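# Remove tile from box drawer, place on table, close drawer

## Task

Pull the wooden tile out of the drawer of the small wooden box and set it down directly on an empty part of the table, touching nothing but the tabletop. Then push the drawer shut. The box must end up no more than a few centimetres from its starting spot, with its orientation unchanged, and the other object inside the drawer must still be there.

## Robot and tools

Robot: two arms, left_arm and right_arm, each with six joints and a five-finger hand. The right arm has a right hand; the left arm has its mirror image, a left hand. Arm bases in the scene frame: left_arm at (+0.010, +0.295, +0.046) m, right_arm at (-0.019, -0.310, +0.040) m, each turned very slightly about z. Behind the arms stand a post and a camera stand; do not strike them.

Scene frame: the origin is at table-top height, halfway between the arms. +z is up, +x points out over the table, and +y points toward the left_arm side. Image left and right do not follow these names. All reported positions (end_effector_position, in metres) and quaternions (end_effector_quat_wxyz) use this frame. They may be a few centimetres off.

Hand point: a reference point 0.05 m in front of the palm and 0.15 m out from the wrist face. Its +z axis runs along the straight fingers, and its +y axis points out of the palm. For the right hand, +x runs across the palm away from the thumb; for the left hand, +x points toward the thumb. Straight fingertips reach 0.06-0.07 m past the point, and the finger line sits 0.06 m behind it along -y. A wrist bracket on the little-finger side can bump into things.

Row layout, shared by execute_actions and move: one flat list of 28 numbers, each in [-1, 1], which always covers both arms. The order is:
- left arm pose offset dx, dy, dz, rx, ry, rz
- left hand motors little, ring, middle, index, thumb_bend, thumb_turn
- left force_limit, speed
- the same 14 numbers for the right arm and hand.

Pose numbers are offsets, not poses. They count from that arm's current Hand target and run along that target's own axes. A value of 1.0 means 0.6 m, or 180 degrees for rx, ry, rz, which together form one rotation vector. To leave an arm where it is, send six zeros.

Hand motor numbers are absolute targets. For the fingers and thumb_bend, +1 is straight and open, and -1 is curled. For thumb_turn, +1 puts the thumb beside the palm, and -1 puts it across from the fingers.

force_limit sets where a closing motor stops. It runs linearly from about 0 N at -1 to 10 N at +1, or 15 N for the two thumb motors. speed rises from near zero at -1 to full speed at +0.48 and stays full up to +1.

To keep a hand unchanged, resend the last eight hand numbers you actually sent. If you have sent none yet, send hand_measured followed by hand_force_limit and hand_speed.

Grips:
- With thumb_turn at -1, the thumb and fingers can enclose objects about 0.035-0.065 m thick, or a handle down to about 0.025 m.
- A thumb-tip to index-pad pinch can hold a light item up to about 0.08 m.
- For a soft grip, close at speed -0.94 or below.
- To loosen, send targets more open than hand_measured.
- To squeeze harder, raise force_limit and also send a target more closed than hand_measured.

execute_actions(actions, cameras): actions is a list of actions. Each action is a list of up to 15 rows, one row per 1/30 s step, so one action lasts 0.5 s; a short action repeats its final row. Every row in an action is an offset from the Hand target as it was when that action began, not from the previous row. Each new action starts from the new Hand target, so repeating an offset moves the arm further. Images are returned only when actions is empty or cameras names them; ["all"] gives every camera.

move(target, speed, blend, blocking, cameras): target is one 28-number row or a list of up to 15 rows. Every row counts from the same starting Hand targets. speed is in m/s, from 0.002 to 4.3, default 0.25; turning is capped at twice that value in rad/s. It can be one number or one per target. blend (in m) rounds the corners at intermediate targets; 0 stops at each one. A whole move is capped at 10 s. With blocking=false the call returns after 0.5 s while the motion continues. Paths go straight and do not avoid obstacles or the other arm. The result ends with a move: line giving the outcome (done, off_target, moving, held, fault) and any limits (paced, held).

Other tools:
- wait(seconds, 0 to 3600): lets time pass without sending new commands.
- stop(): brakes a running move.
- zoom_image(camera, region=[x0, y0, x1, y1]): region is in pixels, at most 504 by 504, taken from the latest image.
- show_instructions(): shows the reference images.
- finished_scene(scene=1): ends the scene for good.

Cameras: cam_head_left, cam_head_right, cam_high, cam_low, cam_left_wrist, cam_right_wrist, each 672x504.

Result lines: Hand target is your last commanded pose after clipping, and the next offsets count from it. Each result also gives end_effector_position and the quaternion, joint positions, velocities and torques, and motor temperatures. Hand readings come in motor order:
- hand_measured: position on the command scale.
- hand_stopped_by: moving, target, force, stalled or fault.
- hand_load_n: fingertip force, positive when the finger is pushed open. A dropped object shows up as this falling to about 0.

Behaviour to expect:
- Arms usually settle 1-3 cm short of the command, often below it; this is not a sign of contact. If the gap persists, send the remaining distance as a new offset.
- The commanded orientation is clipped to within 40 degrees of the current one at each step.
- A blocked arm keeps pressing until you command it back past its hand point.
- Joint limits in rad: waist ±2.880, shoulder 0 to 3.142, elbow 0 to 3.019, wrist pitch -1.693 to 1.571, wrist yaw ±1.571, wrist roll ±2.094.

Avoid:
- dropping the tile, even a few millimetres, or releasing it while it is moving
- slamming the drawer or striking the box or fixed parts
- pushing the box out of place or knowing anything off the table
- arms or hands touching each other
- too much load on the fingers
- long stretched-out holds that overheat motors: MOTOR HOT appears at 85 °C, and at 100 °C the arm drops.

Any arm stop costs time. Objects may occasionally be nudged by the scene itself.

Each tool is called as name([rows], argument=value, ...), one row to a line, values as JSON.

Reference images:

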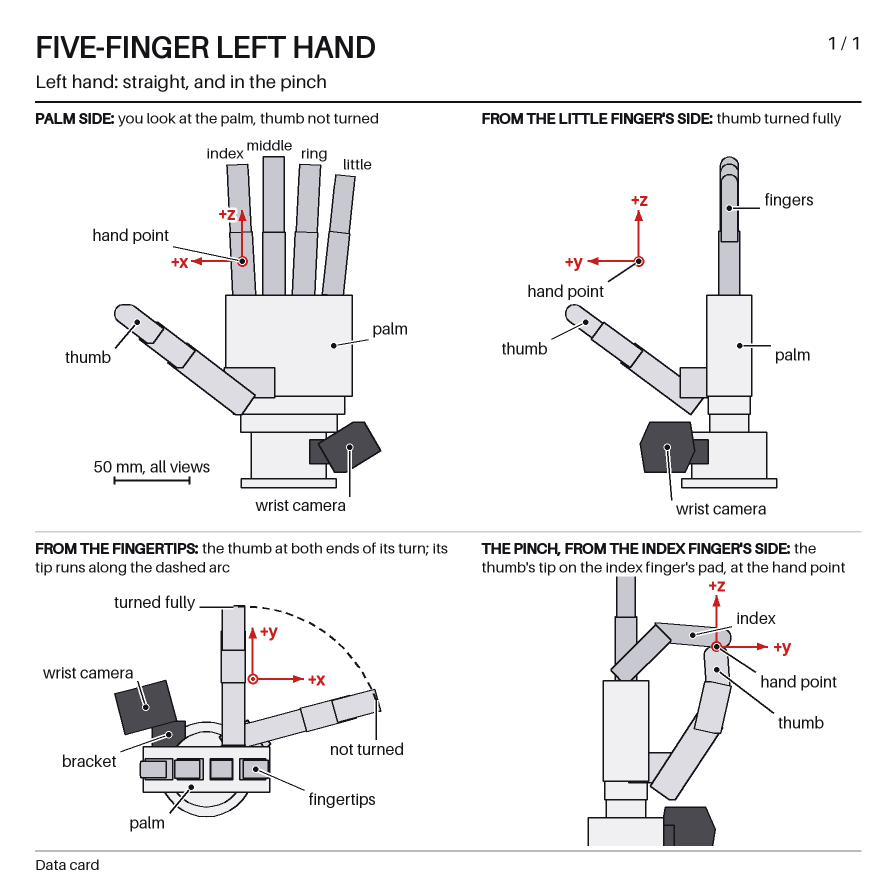

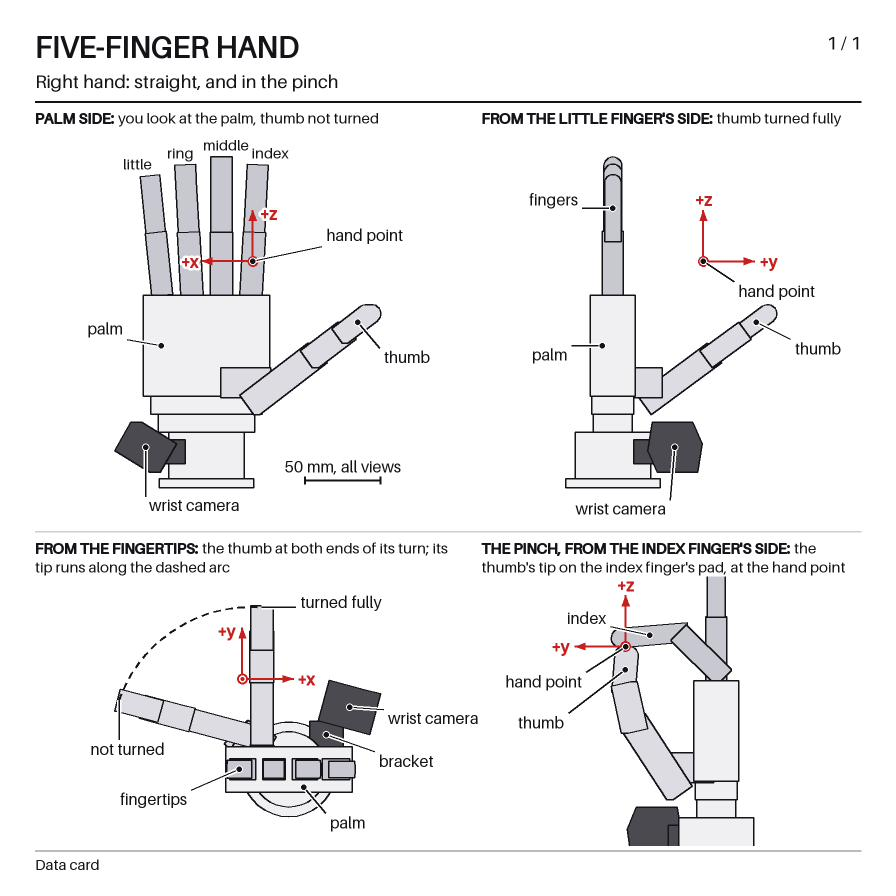

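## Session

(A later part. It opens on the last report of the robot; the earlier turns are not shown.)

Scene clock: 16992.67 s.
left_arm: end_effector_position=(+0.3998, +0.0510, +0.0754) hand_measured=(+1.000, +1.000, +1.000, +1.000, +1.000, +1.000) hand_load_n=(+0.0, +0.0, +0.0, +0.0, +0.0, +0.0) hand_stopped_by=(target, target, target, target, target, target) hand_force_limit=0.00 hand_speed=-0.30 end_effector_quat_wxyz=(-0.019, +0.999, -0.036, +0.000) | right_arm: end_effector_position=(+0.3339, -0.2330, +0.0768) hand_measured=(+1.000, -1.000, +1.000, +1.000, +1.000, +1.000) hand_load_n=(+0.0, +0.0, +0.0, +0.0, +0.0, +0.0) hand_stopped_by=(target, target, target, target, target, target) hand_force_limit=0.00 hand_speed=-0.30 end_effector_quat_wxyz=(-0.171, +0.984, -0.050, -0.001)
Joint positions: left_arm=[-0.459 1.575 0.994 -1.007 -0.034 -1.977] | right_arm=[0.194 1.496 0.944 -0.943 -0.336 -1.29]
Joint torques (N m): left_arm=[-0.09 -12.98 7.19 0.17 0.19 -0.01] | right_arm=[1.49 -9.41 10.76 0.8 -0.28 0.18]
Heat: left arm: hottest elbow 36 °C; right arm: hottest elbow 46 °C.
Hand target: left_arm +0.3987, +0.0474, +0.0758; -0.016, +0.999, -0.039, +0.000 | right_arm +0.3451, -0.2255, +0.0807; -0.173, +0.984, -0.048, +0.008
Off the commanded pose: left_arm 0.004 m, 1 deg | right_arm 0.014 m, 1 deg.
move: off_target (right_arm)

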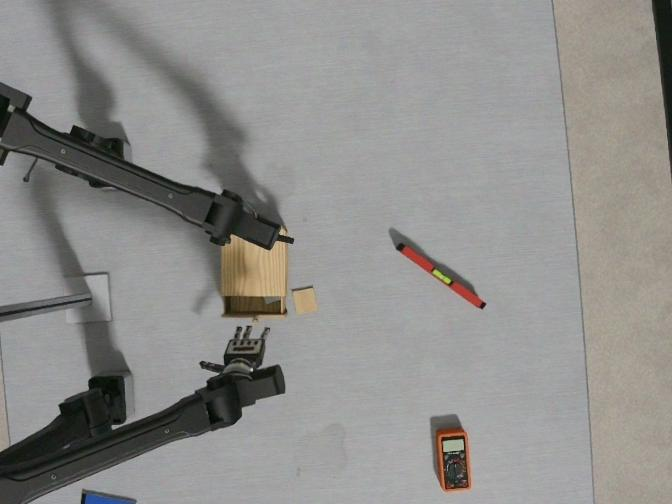

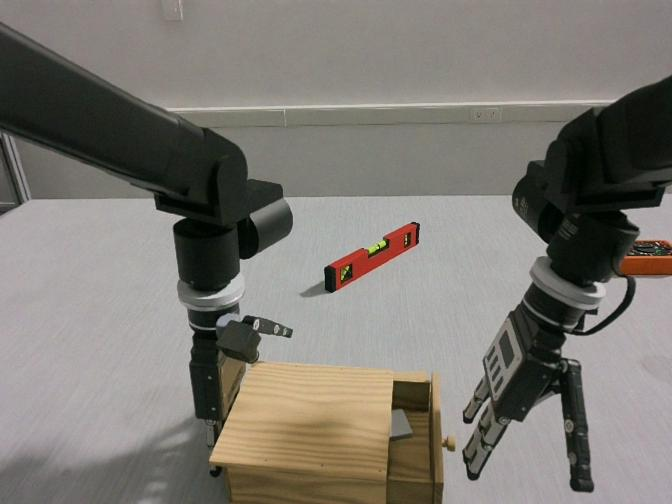

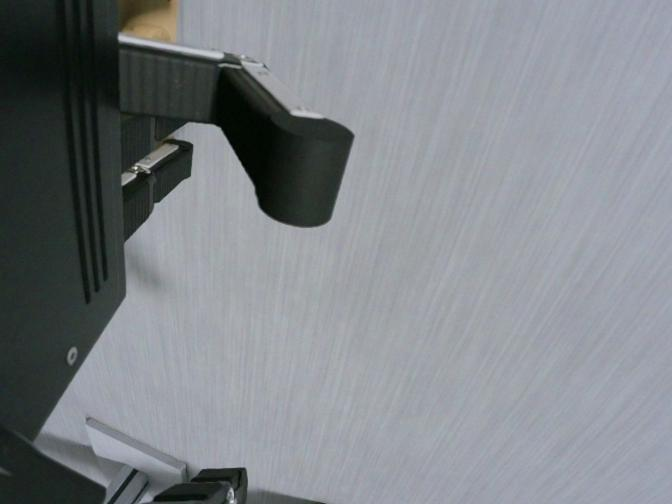

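move(target=[0,0,0,0,0,0,1,1,1,1,1,1,0,-0.3,0.0,-0.022,0.004,0,0,0,1,-1,1,1,1,1,0,-0.3], speed=0.05, cameras=["cam_high","cam_low","cam_right_wrist"])

zoom_image(camera="cam_high", region=[200, 200, 320, 340])

zoom_image(camera="cam_low", region=[380, 300, 580, 504])

Scene clock: 17003.83 s.
left_arm: end_effector_position=(+0.3998, +0.0510, +0.0754) hand_measured=(+1.000, +1.000, +1.000, +1.000, +1.000, +1.000) hand_load_n=(+0.0, +0.0, +0.0, +0.0, +0.0, +0.0) hand_stopped_by=(target, target, target, target, target, target) hand_force_limit=0.00 hand_speed=-0.30 end_effector_quat_wxyz=(-0.019, +0.999, -0.036, +0.000) | right_arm: end_effector_position=(+0.3302, -0.2207, +0.0764) hand_measured=(+1.000, -1.000, +1.000, +1.000, +1.000, +1.000) hand_load_n=(+0.0, +0.0, +0.0, +0.0, +0.0, +0.0) hand_stopped_by=(target, target, target, target, target, target) hand_force_limit=0.00 hand_speed=-0.30 end_effector_quat_wxyz=(-0.170, +0.984, -0.050, -0.005)
Joint positions: left_arm=[-0.459 1.575 0.994 -1.007 -0.034 -1.977] | right_arm=[0.227 1.498 0.944 -0.939 -0.334 -1.257]
Joint torques (N m): left_arm=[-0.21 -13.04 7.2 0.17 0.2 0] | right_arm=[1.32 -9.17 11.75 0.77 -0.26 0.13]
Heat: left arm: hottest elbow 36 °C; right arm: hottest elbow 46 °C.
Hand target: left_arm +0.3987, +0.0474, +0.0758; -0.016, +0.999, -0.039, +0.000 | right_arm +0.3464, -0.2124, +0.0829; -0.173, +0.984, -0.048, +0.008
Off the commanded pose: left_arm 0.004 m, 1 deg | right_arm 0.019 m, 2 deg.
move: off_target (right_arm)

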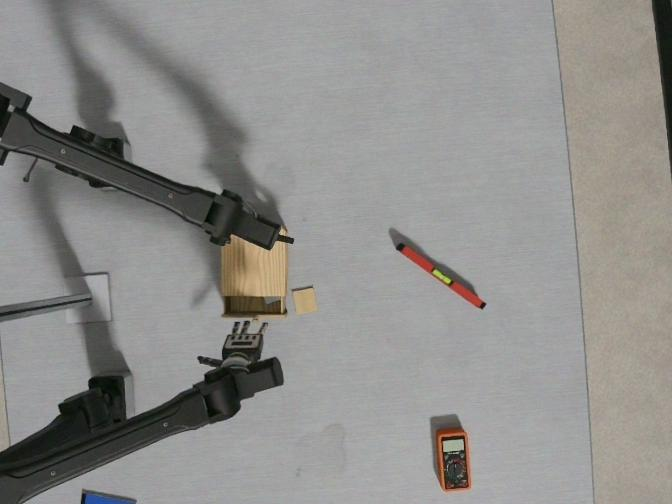

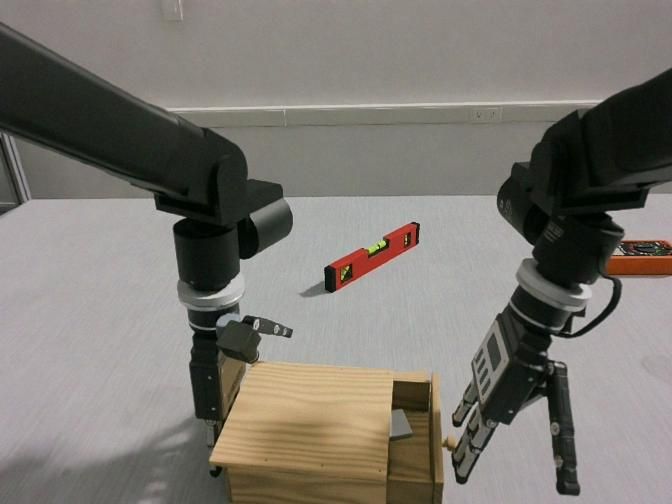

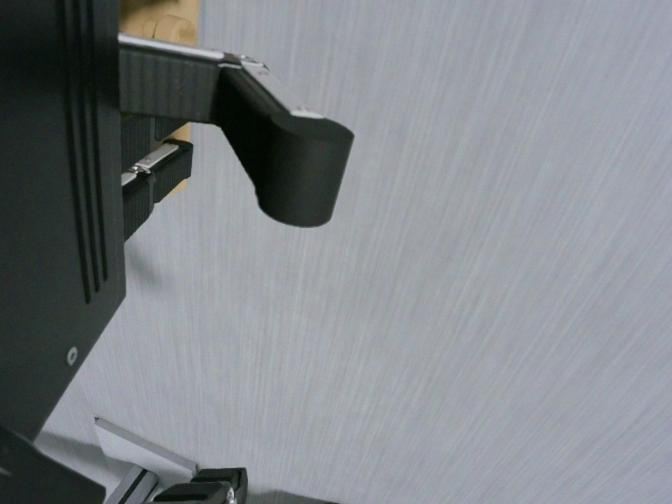

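Scaled by 3.600 from the camera's image (finer frame: 960x720).

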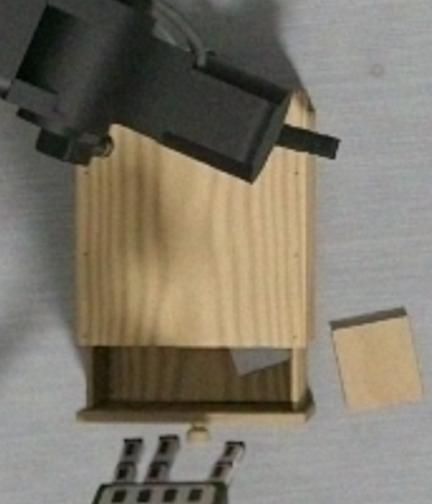

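Scaled by 2.471 from the camera's image (finer frame: 960x720).

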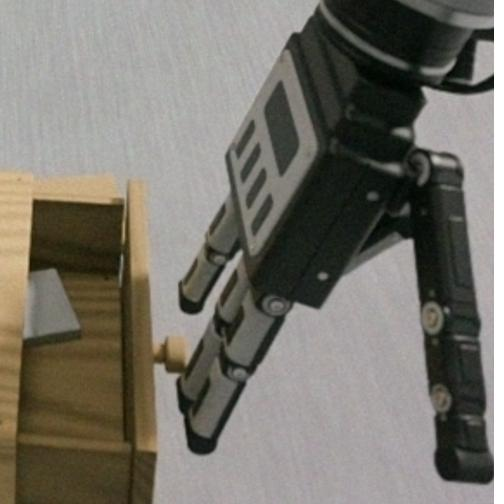

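move(target=[0,0.004,0,0,0,0,1,1,1,1,1,1,0,-0.3,0.0,-0.022,0.006,0,0,0,1,-1,1,1,1,1,0,-0.3], speed=0.04, cameras=["cam_high","cam_low","cam_right_wrist"])

zoom_image(camera="cam_high", region=[200, 200, 320, 340])

zoom_image(camera="cam_low", region=[380, 300, 580, 504])

Scene clock: 17013.80 s.
left_arm: end_effector_position=(+0.3998, +0.0510, +0.0754) hand_measured=(+1.000, +1.000, +1.000, +1.000, +1.000, +1.000) hand_load_n=(+0.0, +0.0, +0.0, +0.0, +0.0, +0.0) hand_stopped_by=(target, target, target, target, target, target) hand_force_limit=0.00 hand_speed=-0.30 end_effector_quat_wxyz=(-0.019, +0.999, -0.036, +0.000) | right_arm: end_effector_position=(+0.3266, -0.2093, +0.0744) hand_measured=(+1.000, -1.000, +1.000, +1.000, +1.000, +1.000) hand_load_n=(+0.0, +0.0, +0.0, +0.0, +0.0, +0.0) hand_stopped_by=(target, target, target, target, target, target) hand_force_limit=0.00 hand_speed=-0.30 end_effector_quat_wxyz=(-0.168, +0.984, -0.051, -0.010)
Joint positions: left_arm=[-0.459 1.575 0.994 -1.007 -0.034 -1.977] | right_arm=[0.258 1.505 0.944 -0.933 -0.33 -1.223]
Joint torques (N m): left_arm=[-0.62 -12.86 7.43 0.2 0.2 -0.05] | right_arm=[1.44 -9.35 12.66 0.79 -0.26 0.19]
Heat: left arm: hottest elbow 36 °C; right arm: hottest elbow 47 °C.
Hand target: left_arm +0.3985, +0.0450, +0.0757; -0.016, +0.999, -0.039, +0.000 | right_arm +0.3477, -0.1989, +0.0840; -0.173, +0.984, -0.048, +0.008
Off the commanded pose: left_arm 0.006 m, 1 deg | right_arm 0.025 m, 2 deg.
move: off_target (right_arm)

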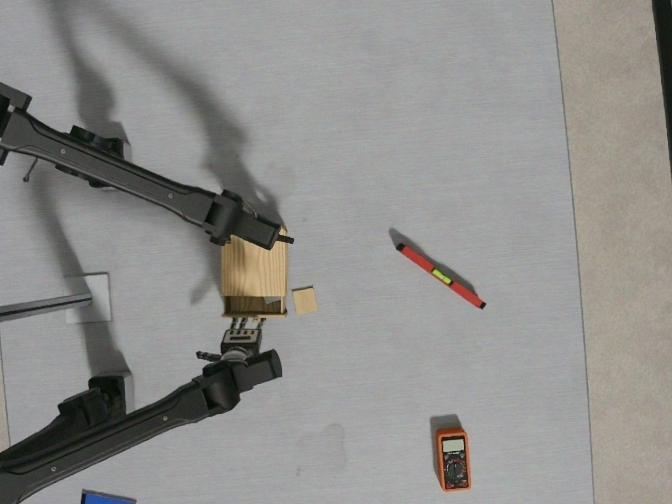

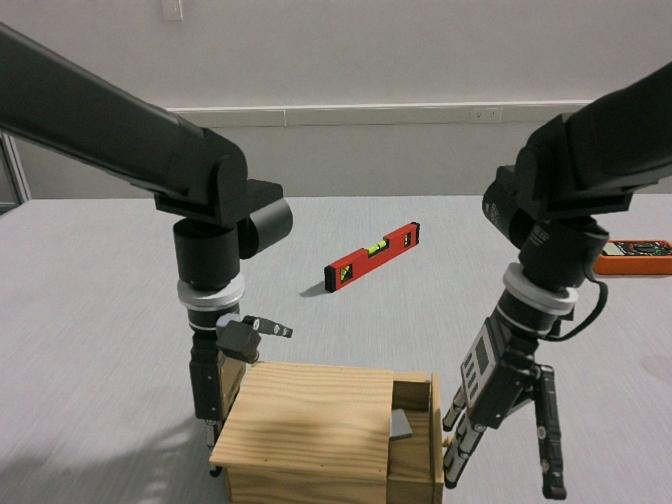

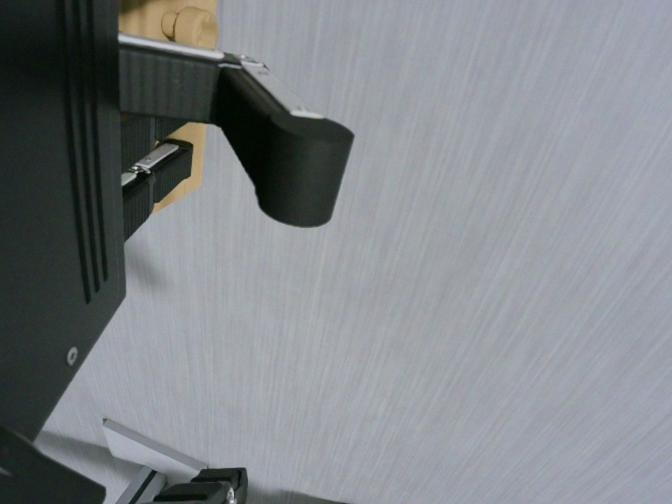

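Scaled by 3.600 from the camera's image (finer frame: 960x720).

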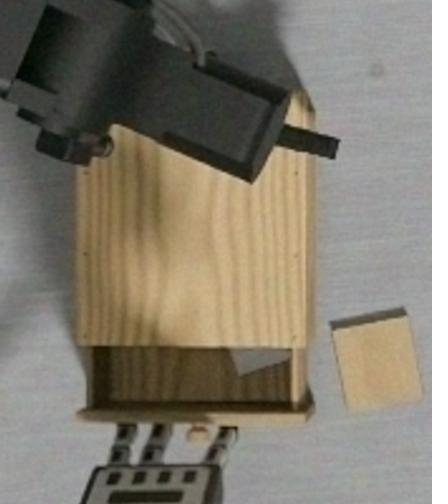

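Scaled by 2.471 from the camera's image (finer frame: 960x720).

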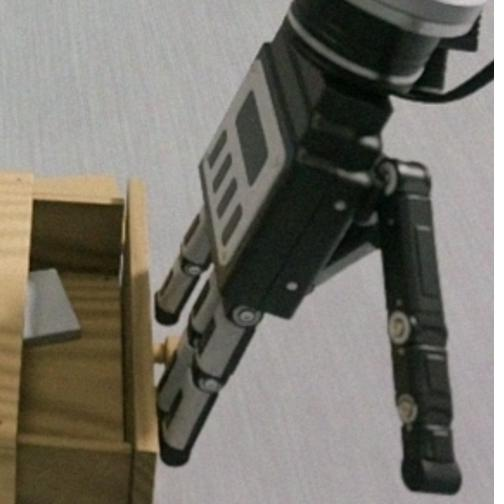

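move([
  [0,0.0,0,0,0,0,1,1,1,1,1,1,0,-0.3,0.015,0.005,0.0,0,0,0,1,-1,1,1,1,1,0,-0.3],
  [0,0.004,0,0,0,0,1,1,1,1,1,1,0,-0.3,0.015,-0.012,0.004,0,0,0,1,-1,1,1,1,1,0,-0.3],
], speed=0.04, cameras=["cam_high","cam_low","cam_right_wrist"])

zoom_image(camera="cam_high", region=[200, 200, 320, 340])

zoom_image(camera="cam_low", region=[380, 300, 580, 504])

Scene clock: 17029.23 s.
left_arm: end_effector_position=(+0.3997, +0.0509, +0.0754) hand_measured=(+1.000, +1.000, +1.000, +1.000, +1.000, +1.000) hand_load_n=(+0.0, +0.0, +0.0, +0.0, +0.0, +0.0) hand_stopped_by=(target, target, target, target, target, target) hand_force_limit=0.00 hand_speed=-0.30 end_effector_quat_wxyz=(-0.019, +0.999, -0.037, +0.000) | right_arm: end_effector_position=(+0.3354, -0.2074, +0.0733) hand_measured=(+1.000, -1.000, +1.000, +1.000, +1.000, +1.000) hand_load_n=(+0.0, +0.0, -1.5, +0.0, +0.0, +0.0) hand_stopped_by=(target, target, target, target, target, target) hand_force_limit=0.00 hand_speed=-0.30 end_effector_quat_wxyz=(-0.165, +0.985, -0.055, -0.010)
Joint positions: left_arm=[-0.459 1.575 0.994 -1.007 -0.034 -1.977] | right_arm=[0.26 1.529 0.969 -0.933 -0.323 -1.214]
Joint torques (N m): left_arm=[-0.79 -12.45 7.61 0.17 0.21 -0.1] | right_arm=[2.08 -9.64 13.15 0.73 -0.45 0.19]
Heat: left arm: hottest elbow 36 °C; right arm: hottest elbow 47 °C.
Hand target: left_arm +0.3983, +0.0426, +0.0756; -0.016, +0.999, -0.039, +0.000 | right_arm +0.3574, -0.1922, +0.0843; -0.173, +0.984, -0.048, +0.008
Off the commanded pose: left_arm 0.008 m, 0 deg | right_arm 0.029 m, 2 deg.
move: off_target (right_arm)

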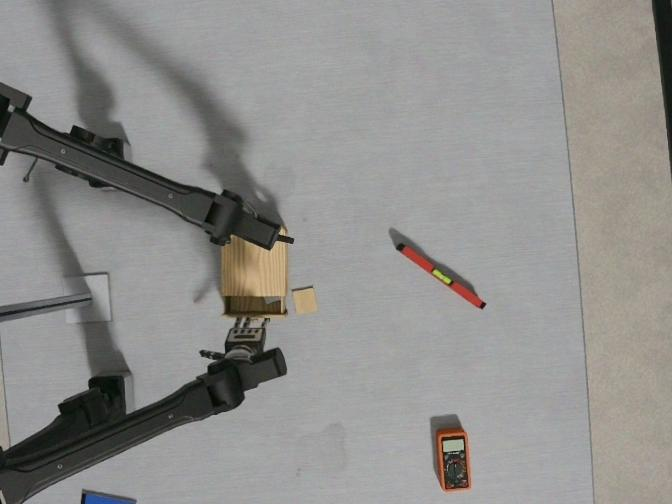

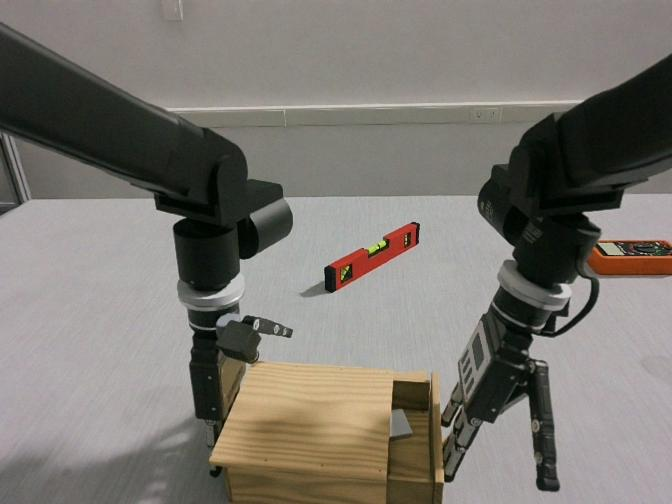

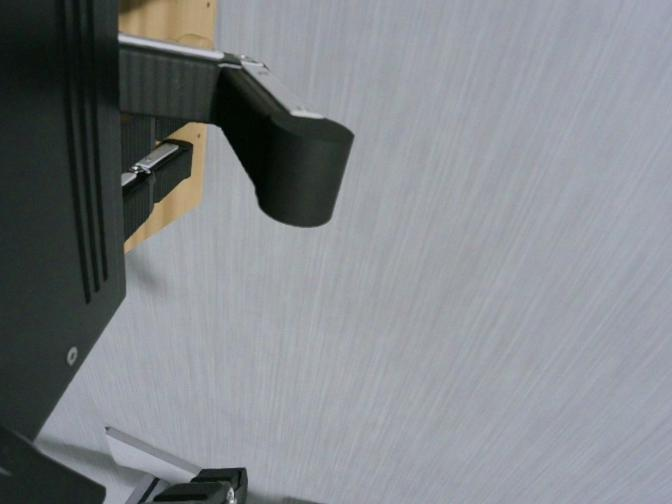

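Scaled by 3.600 from the camera's image (finer frame: 960x720).

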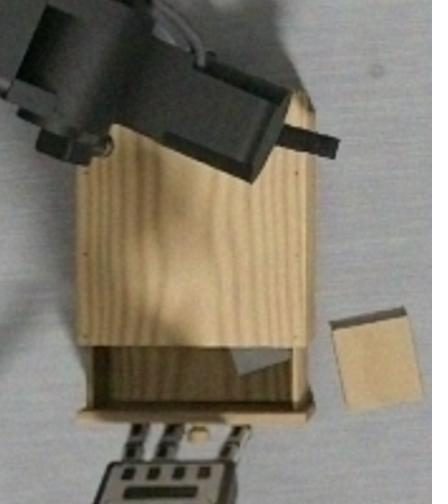

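Scaled by 2.471 from the camera's image (finer frame: 960x720).

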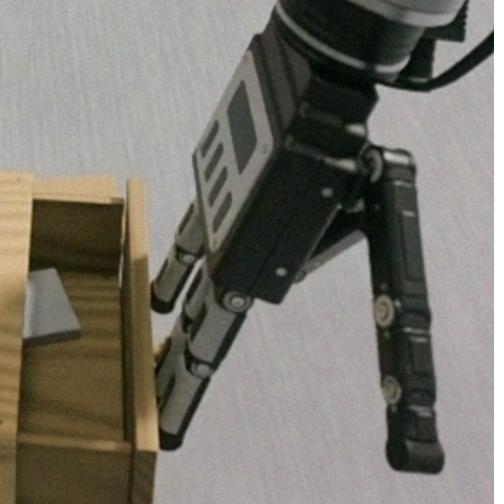

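move(target=[0,0.006,0,0,0,0,1,1,1,1,1,1,0,-0.3,-0.003,-0.018,0.006,0,0,0,1,-1,1,1,1,1,0,-0.3], speed=0.04, cameras=["cam_high","cam_low","cam_right_wrist"])

zoom_image(camera="cam_high", region=[200, 200, 320, 340])

zoom_image(camera="cam_low", region=[380, 300, 580, 504])

Scene clock: 17040.43 s.
left_arm: end_effector_position=(+0.4002, +0.0514, +0.0753) hand_measured=(+1.000, +1.000, +1.000, +1.000, +1.000, +1.000) hand_load_n=(+0.0, +0.0, +0.0, +0.0, +0.0, +0.0) hand_stopped_by=(target, target, target, target, target, target) hand_force_limit=0.00 hand_speed=-0.30 end_effector_quat_wxyz=(-0.020, +0.999, -0.034, +0.000) | right_arm: end_effector_position=(+0.3354, -0.2044, +0.0746) hand_measured=(+1.000, -1.000, +1.000, +1.000, +1.000, +1.000) hand_load_n=(+0.0, +0.0, -4.5, -0.5, +0.0, +0.0) hand_stopped_by=(target, target, target, target, target, target) hand_force_limit=0.00 hand_speed=-0.30 end_effector_quat_wxyz=(-0.158, +0.986, -0.060, -0.009)
Joint positions: left_arm=[-0.459 1.575 0.994 -1.007 -0.037 -1.982] | right_arm=[0.273 1.529 0.973 -0.933 -0.308 -1.191]
Joint torques (N m): left_arm=[-1.55 -12.22 7.92 0.13 0.31 -0.13] | right_arm=[2.96 -9.41 13.19 1.01 -0.87 0.23]
Heat: left arm: hottest elbow 36 °C; right arm: hottest elbow 47 °C.
Hand target: left_arm +0.3980, +0.0390, +0.0755; -0.016, +0.999, -0.039, +0.000 | right_arm +0.3567, -0.1808, +0.0845; -0.173, +0.984, -0.048, +0.008
Off the commanded pose: left_arm 0.013 m, 1 deg | right_arm 0.033 m, 3 deg.
move: off_target (left_arm, right_arm)

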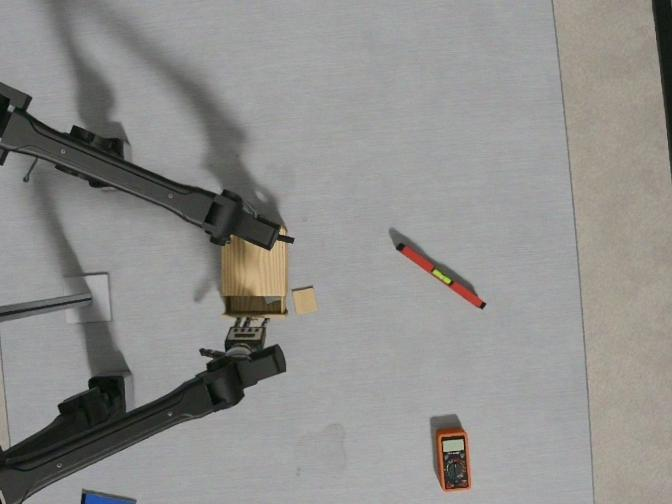

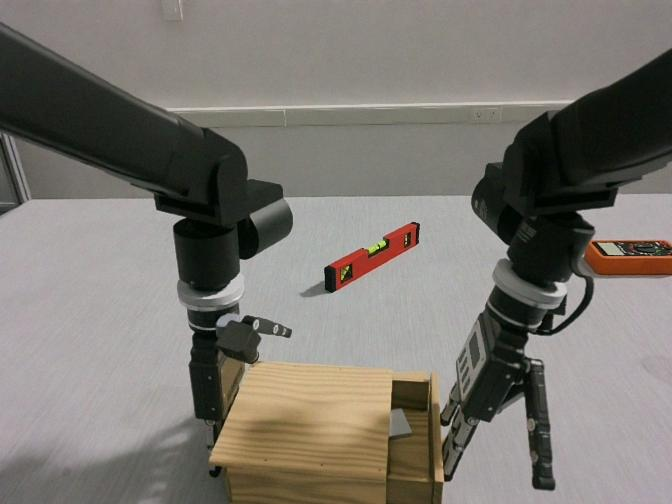

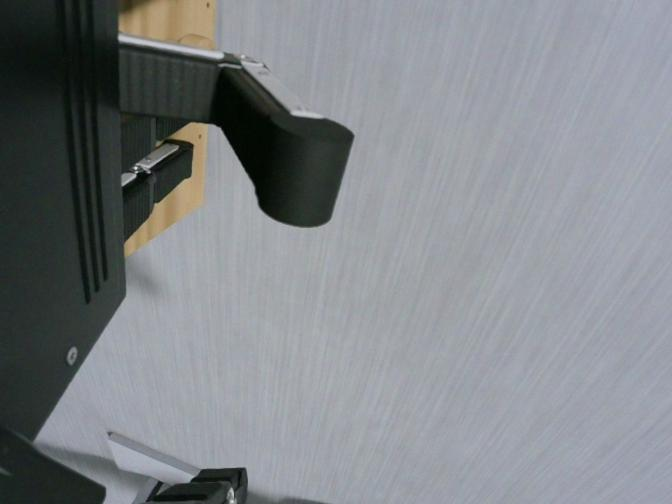

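Scaled by 3.600 from the camera's image (finer frame: 960x720).

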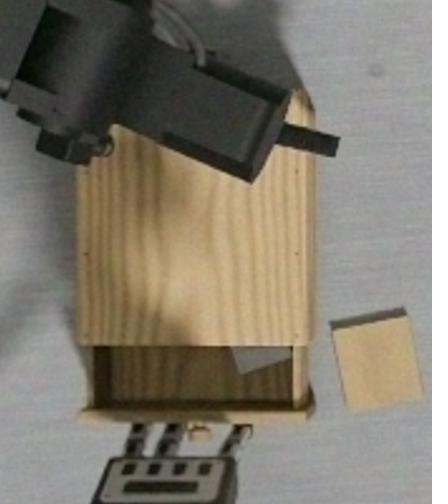

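Scaled by 2.471 from the camera's image (finer frame: 960x720).

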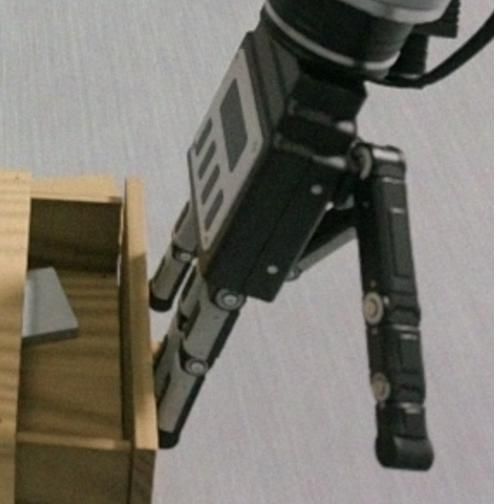

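move(target=[0,0.0,0,0,0,0,1,1,1,1,1,1,0,-0.3,0.0,-0.012,0.004,0,0,0,1,-1,0.95,1,1,1,0,-0.3], speed=0.04, cameras=["cam_high","cam_low","cam_right_wrist"])

zoom_image(camera="cam_high", region=[200, 200, 320, 340])

zoom_image(camera="cam_low", region=[380, 300, 580, 504])

Scene clock: 17054.47 s.
left_arm: end_effector_position=(+0.4005, +0.0517, +0.0752) hand_measured=(+1.000, +1.000, +1.000, +1.000, +1.000, +1.000) hand_load_n=(+0.0, +0.0, +0.0, +0.0, +0.0, +0.0) hand_stopped_by=(target, target, target, target, target, target) hand_force_limit=0.00 hand_speed=-0.30 end_effector_quat_wxyz=(-0.021, +0.999, -0.034, +0.001) | right_arm: end_effector_position=(+0.3359, -0.2016, +0.0757) hand_measured=(+1.000, -1.000, +0.950, +1.000, +1.000, +1.000) hand_load_n=(+0.0, +0.0, +0.0, -6.5, +0.0, +0.0) hand_stopped_by=(target, target, target, target, target, target) hand_force_limit=0.00 hand_speed=-0.30 end_effector_quat_wxyz=(-0.155, +0.986, -0.058, -0.007)
Joint positions: left_arm=[-0.459 1.575 0.994 -1.007 -0.039 -1.983] | right_arm=[0.283 1.529 0.977 -0.934 -0.3 -1.184]
Joint torques (N m): left_arm=[-1.32 -12.28 7.9 0.14 0.38 -0.11] | right_arm=[3.49 -9.05 13.46 1.2 -1.08 0.32]
Heat: left arm: hottest elbow 36 °C; right arm: hottest elbow 48 °C.
Hand target: left_arm +0.3980, +0.0390, +0.0755; -0.016, +0.999, -0.039, +0.000 | right_arm +0.3574, -0.1731, +0.0847; -0.173, +0.984, -0.048, +0.008
Off the commanded pose: left_arm 0.013 m, 1 deg | right_arm 0.037 m, 3 deg.
move: off_target (right_arm)

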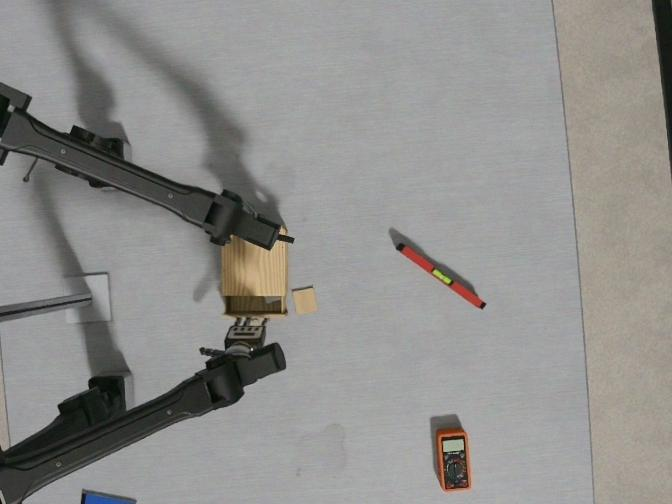

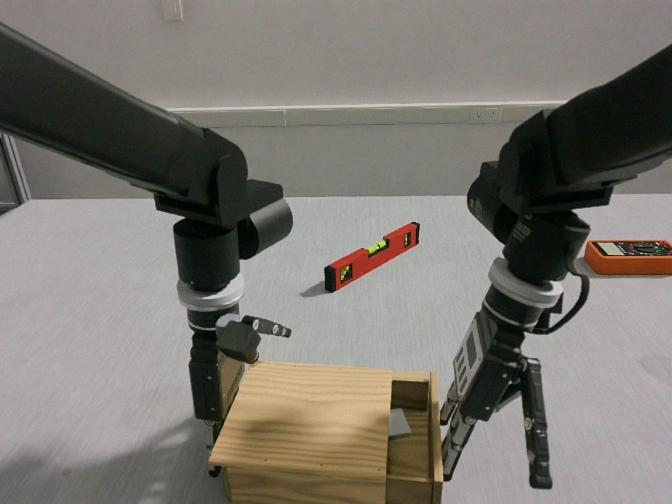

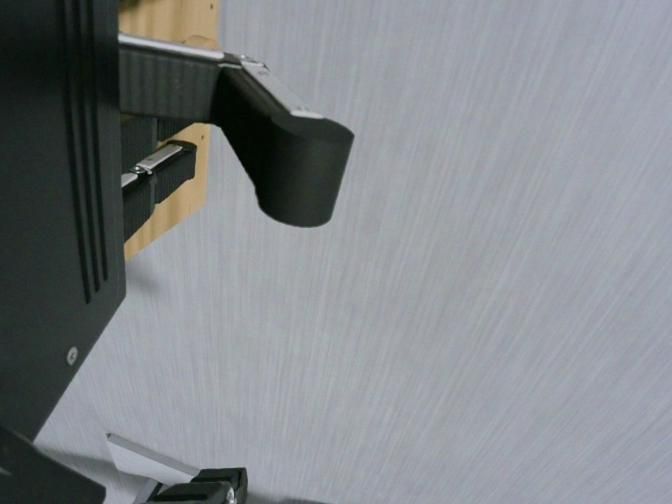

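Scaled by 3.600 from the camera's image (finer frame: 960x720).

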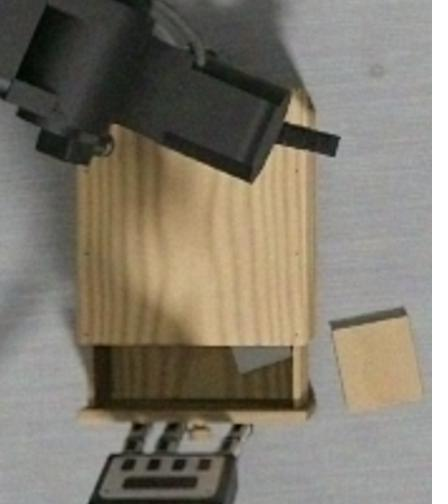

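Scaled by 2.471 from the camera's image (finer frame: 960x720).

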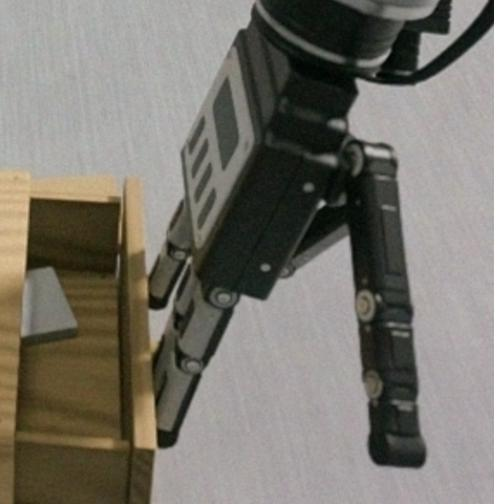

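move([
  [0,0.0,0,0,0,0,1,1,1,1,1,1,0,-0.3,-0.006,0.045,-0.016,0,0,0,1,-1,0.95,1,1,1,0,-0.3],
  [0,0.0,0,0,0,0,1,1,1,1,1,1,0,-0.3,0.0,0.045,-0.016,0,0,-0.03,1,-1,0.95,1,1,1,0,-0.3],
], speed=0.04, cameras=["cam_high","cam_low","cam_right_wrist"])

zoom_image(camera="cam_high", region=[200, 200, 320, 340])

Scene clock: 17092.67 s.
left_arm: end_effector_position=(+0.4001, +0.0511, +0.0752) hand_measured=(+1.000, +1.000, +1.000, +1.000, +1.000, +1.000) hand_load_n=(+0.0, +0.0, +0.0, +0.0, +0.0, +0.0) hand_stopped_by=(target, target, target, target, target, target) hand_force_limit=0.00 hand_speed=-0.30 end_effector_quat_wxyz=(-0.021, +0.999, -0.034, +0.001) | right_arm: end_effector_position=(+0.3418, -0.2071, +0.0748) hand_measured=(+1.000, -1.000, +0.950, +1.000, +1.000, +1.000) hand_load_n=(-4.5, +0.0, +0.0, +0.0, -0.5, +0.0) hand_stopped_by=(target, target, target, target, target, target) hand_force_limit=0.00 hand_speed=-0.30 end_effector_quat_wxyz=(-0.159, +0.987, -0.018, -0.001)
Joint positions: left_arm=[-0.461 1.575 0.994 -1.007 -0.039 -1.983] | right_arm=[0.271 1.529 0.977 -0.935 -0.309 -1.277]
Joint torques (N m): left_arm=[-1.32 -12.34 7.98 0.14 0.38 -0.11] | right_arm=[0.5 -11.52 10.41 0.68 -0.9 -0.18]
Heat: left arm: hottest elbow 36 °C; right arm: hottest elbow 48 °C.
Hand target: left_arm +0.3981, +0.0391, +0.0755; -0.016, +0.999, -0.039, +0.000 | right_arm +0.3547, -0.2016, +0.0846; -0.172, +0.985, -0.002, +0.016
Off the commanded pose: left_arm 0.012 m, 1 deg | right_arm 0.017 m, 3 deg.
move: off_target (right_arm)

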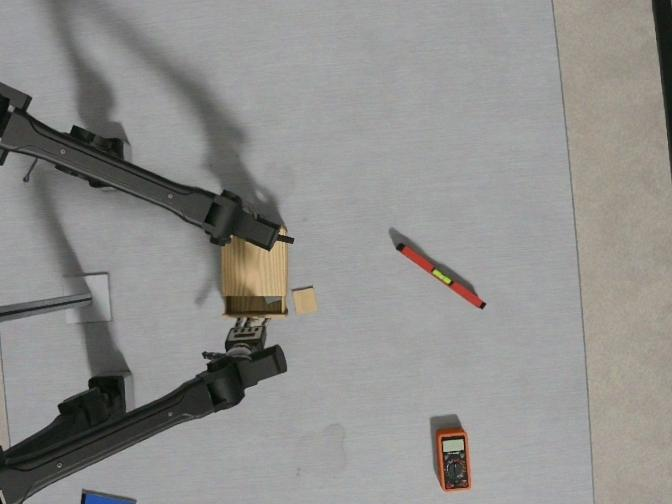

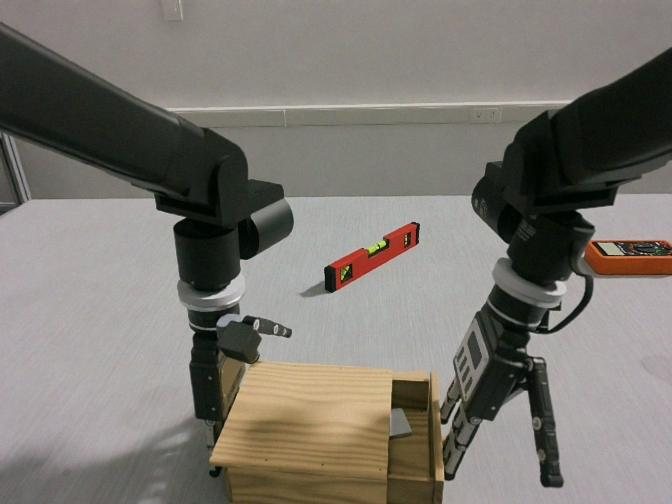

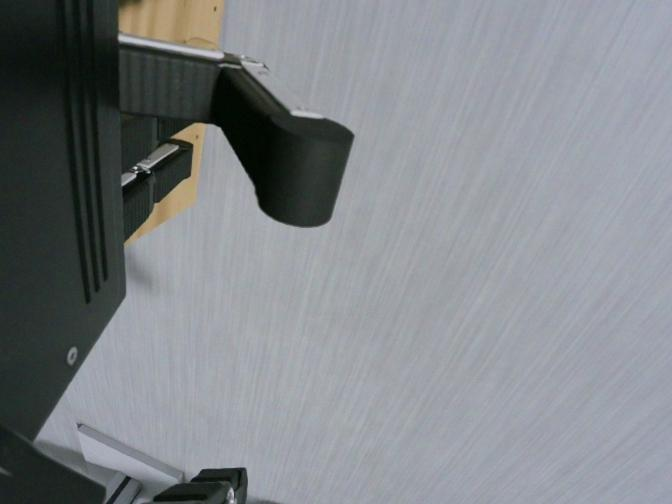

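Scaled by 3.600 from the camera's image (finer frame: 960x720).

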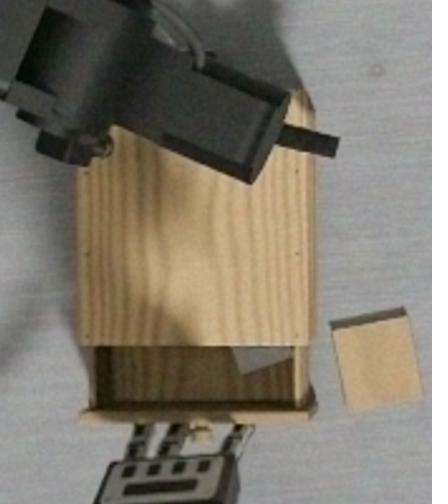

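move([
  [0,0.0,0,0,0,0,1,1,1,1,1,1,0,-0.3,0.0,0.01,-0.003,0,0,0.014,1,-1,0.95,1,1,1,0,-0.3],
  [0,0.0,0,0,0,0,1,1,1,1,1,1,0,-0.3,0.0,-0.022,0.007,0,0,0.02,1,-1,0.95,1,1,1,0,-0.3],
], speed=0.04, cameras=["cam_high","cam_low","cam_right_wrist"])

zoom_image(camera="cam_high", region=[200, 200, 320, 340])

Scene clock: 17102.73 s.
left_arm: end_effector_position=(+0.3998, +0.0507, +0.0752) hand_measured=(+1.000, +1.000, +1.000, +1.000, +1.000, +1.000) hand_load_n=(+0.0, +0.0, +0.0, +0.0, +0.0, +0.5) hand_stopped_by=(target, target, target, target, target, target) hand_force_limit=0.00 hand_speed=-0.30 end_effector_quat_wxyz=(-0.021, +0.999, -0.035, +0.001) | right_arm: end_effector_position=(+0.3395, -0.2062, +0.0753) hand_measured=(+1.000, -1.000, +0.950, +1.000, +1.000, +1.000) hand_load_n=(+0.0, +0.0, +0.5, -2.5, +0.0, +0.0) hand_stopped_by=(target, target, target, target, target, target) hand_force_limit=0.00 hand_speed=-0.30 end_effector_quat_wxyz=(-0.162, +0.986, -0.040, -0.005)
Joint positions: left_arm=[-0.462 1.575 0.994 -1.007 -0.039 -1.984] | right_arm=[0.267 1.529 0.977 -0.935 -0.315 -1.235]
Joint torques (N m): left_arm=[-1.26 -12.34 7.94 0.14 0.39 -0.1] | right_arm=[2.55 -10.4 11.86 0.94 -0.67 0.23]
Heat: left arm: hottest elbow 36 °C; right arm: hottest elbow 47 °C.
Hand target: left_arm +0.3981, +0.0391, +0.0755; -0.016, +0.999, -0.039, +0.000 | right_arm +0.3548, -0.1878, +0.0851; -0.173, +0.984, -0.032, +0.011
Off the commanded pose: left_arm 0.012 m, 1 deg | right_arm 0.026 m, 2 deg.
move: off_target (right_arm)

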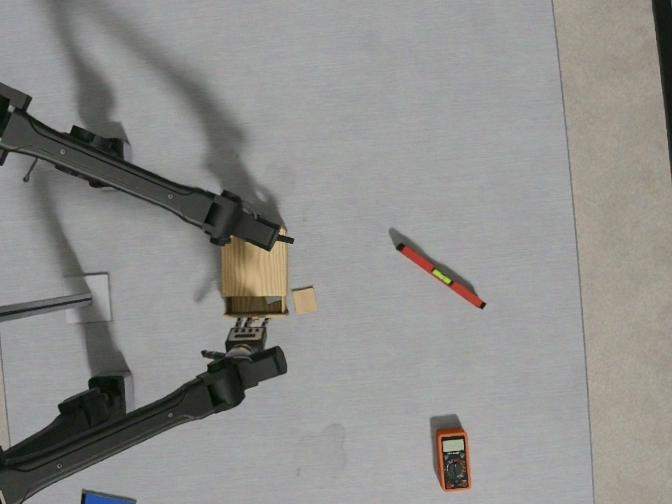

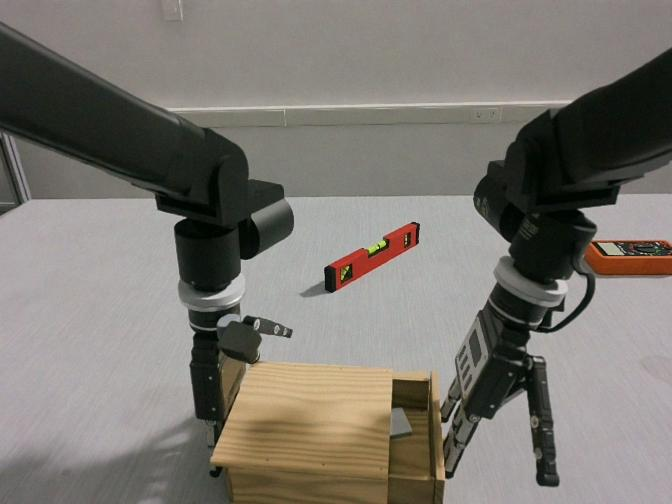

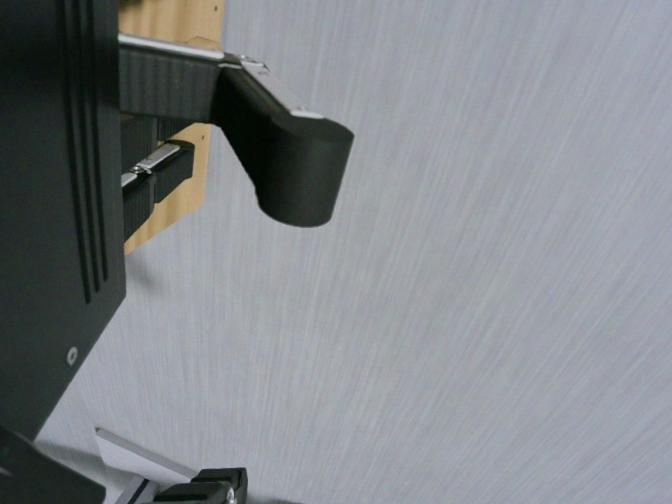

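Scaled by 3.600 from the camera's image (finer frame: 960x720).

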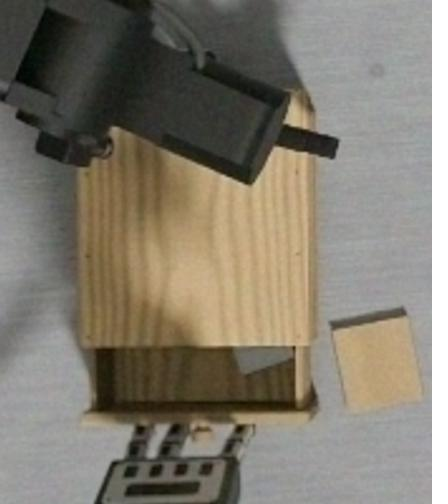

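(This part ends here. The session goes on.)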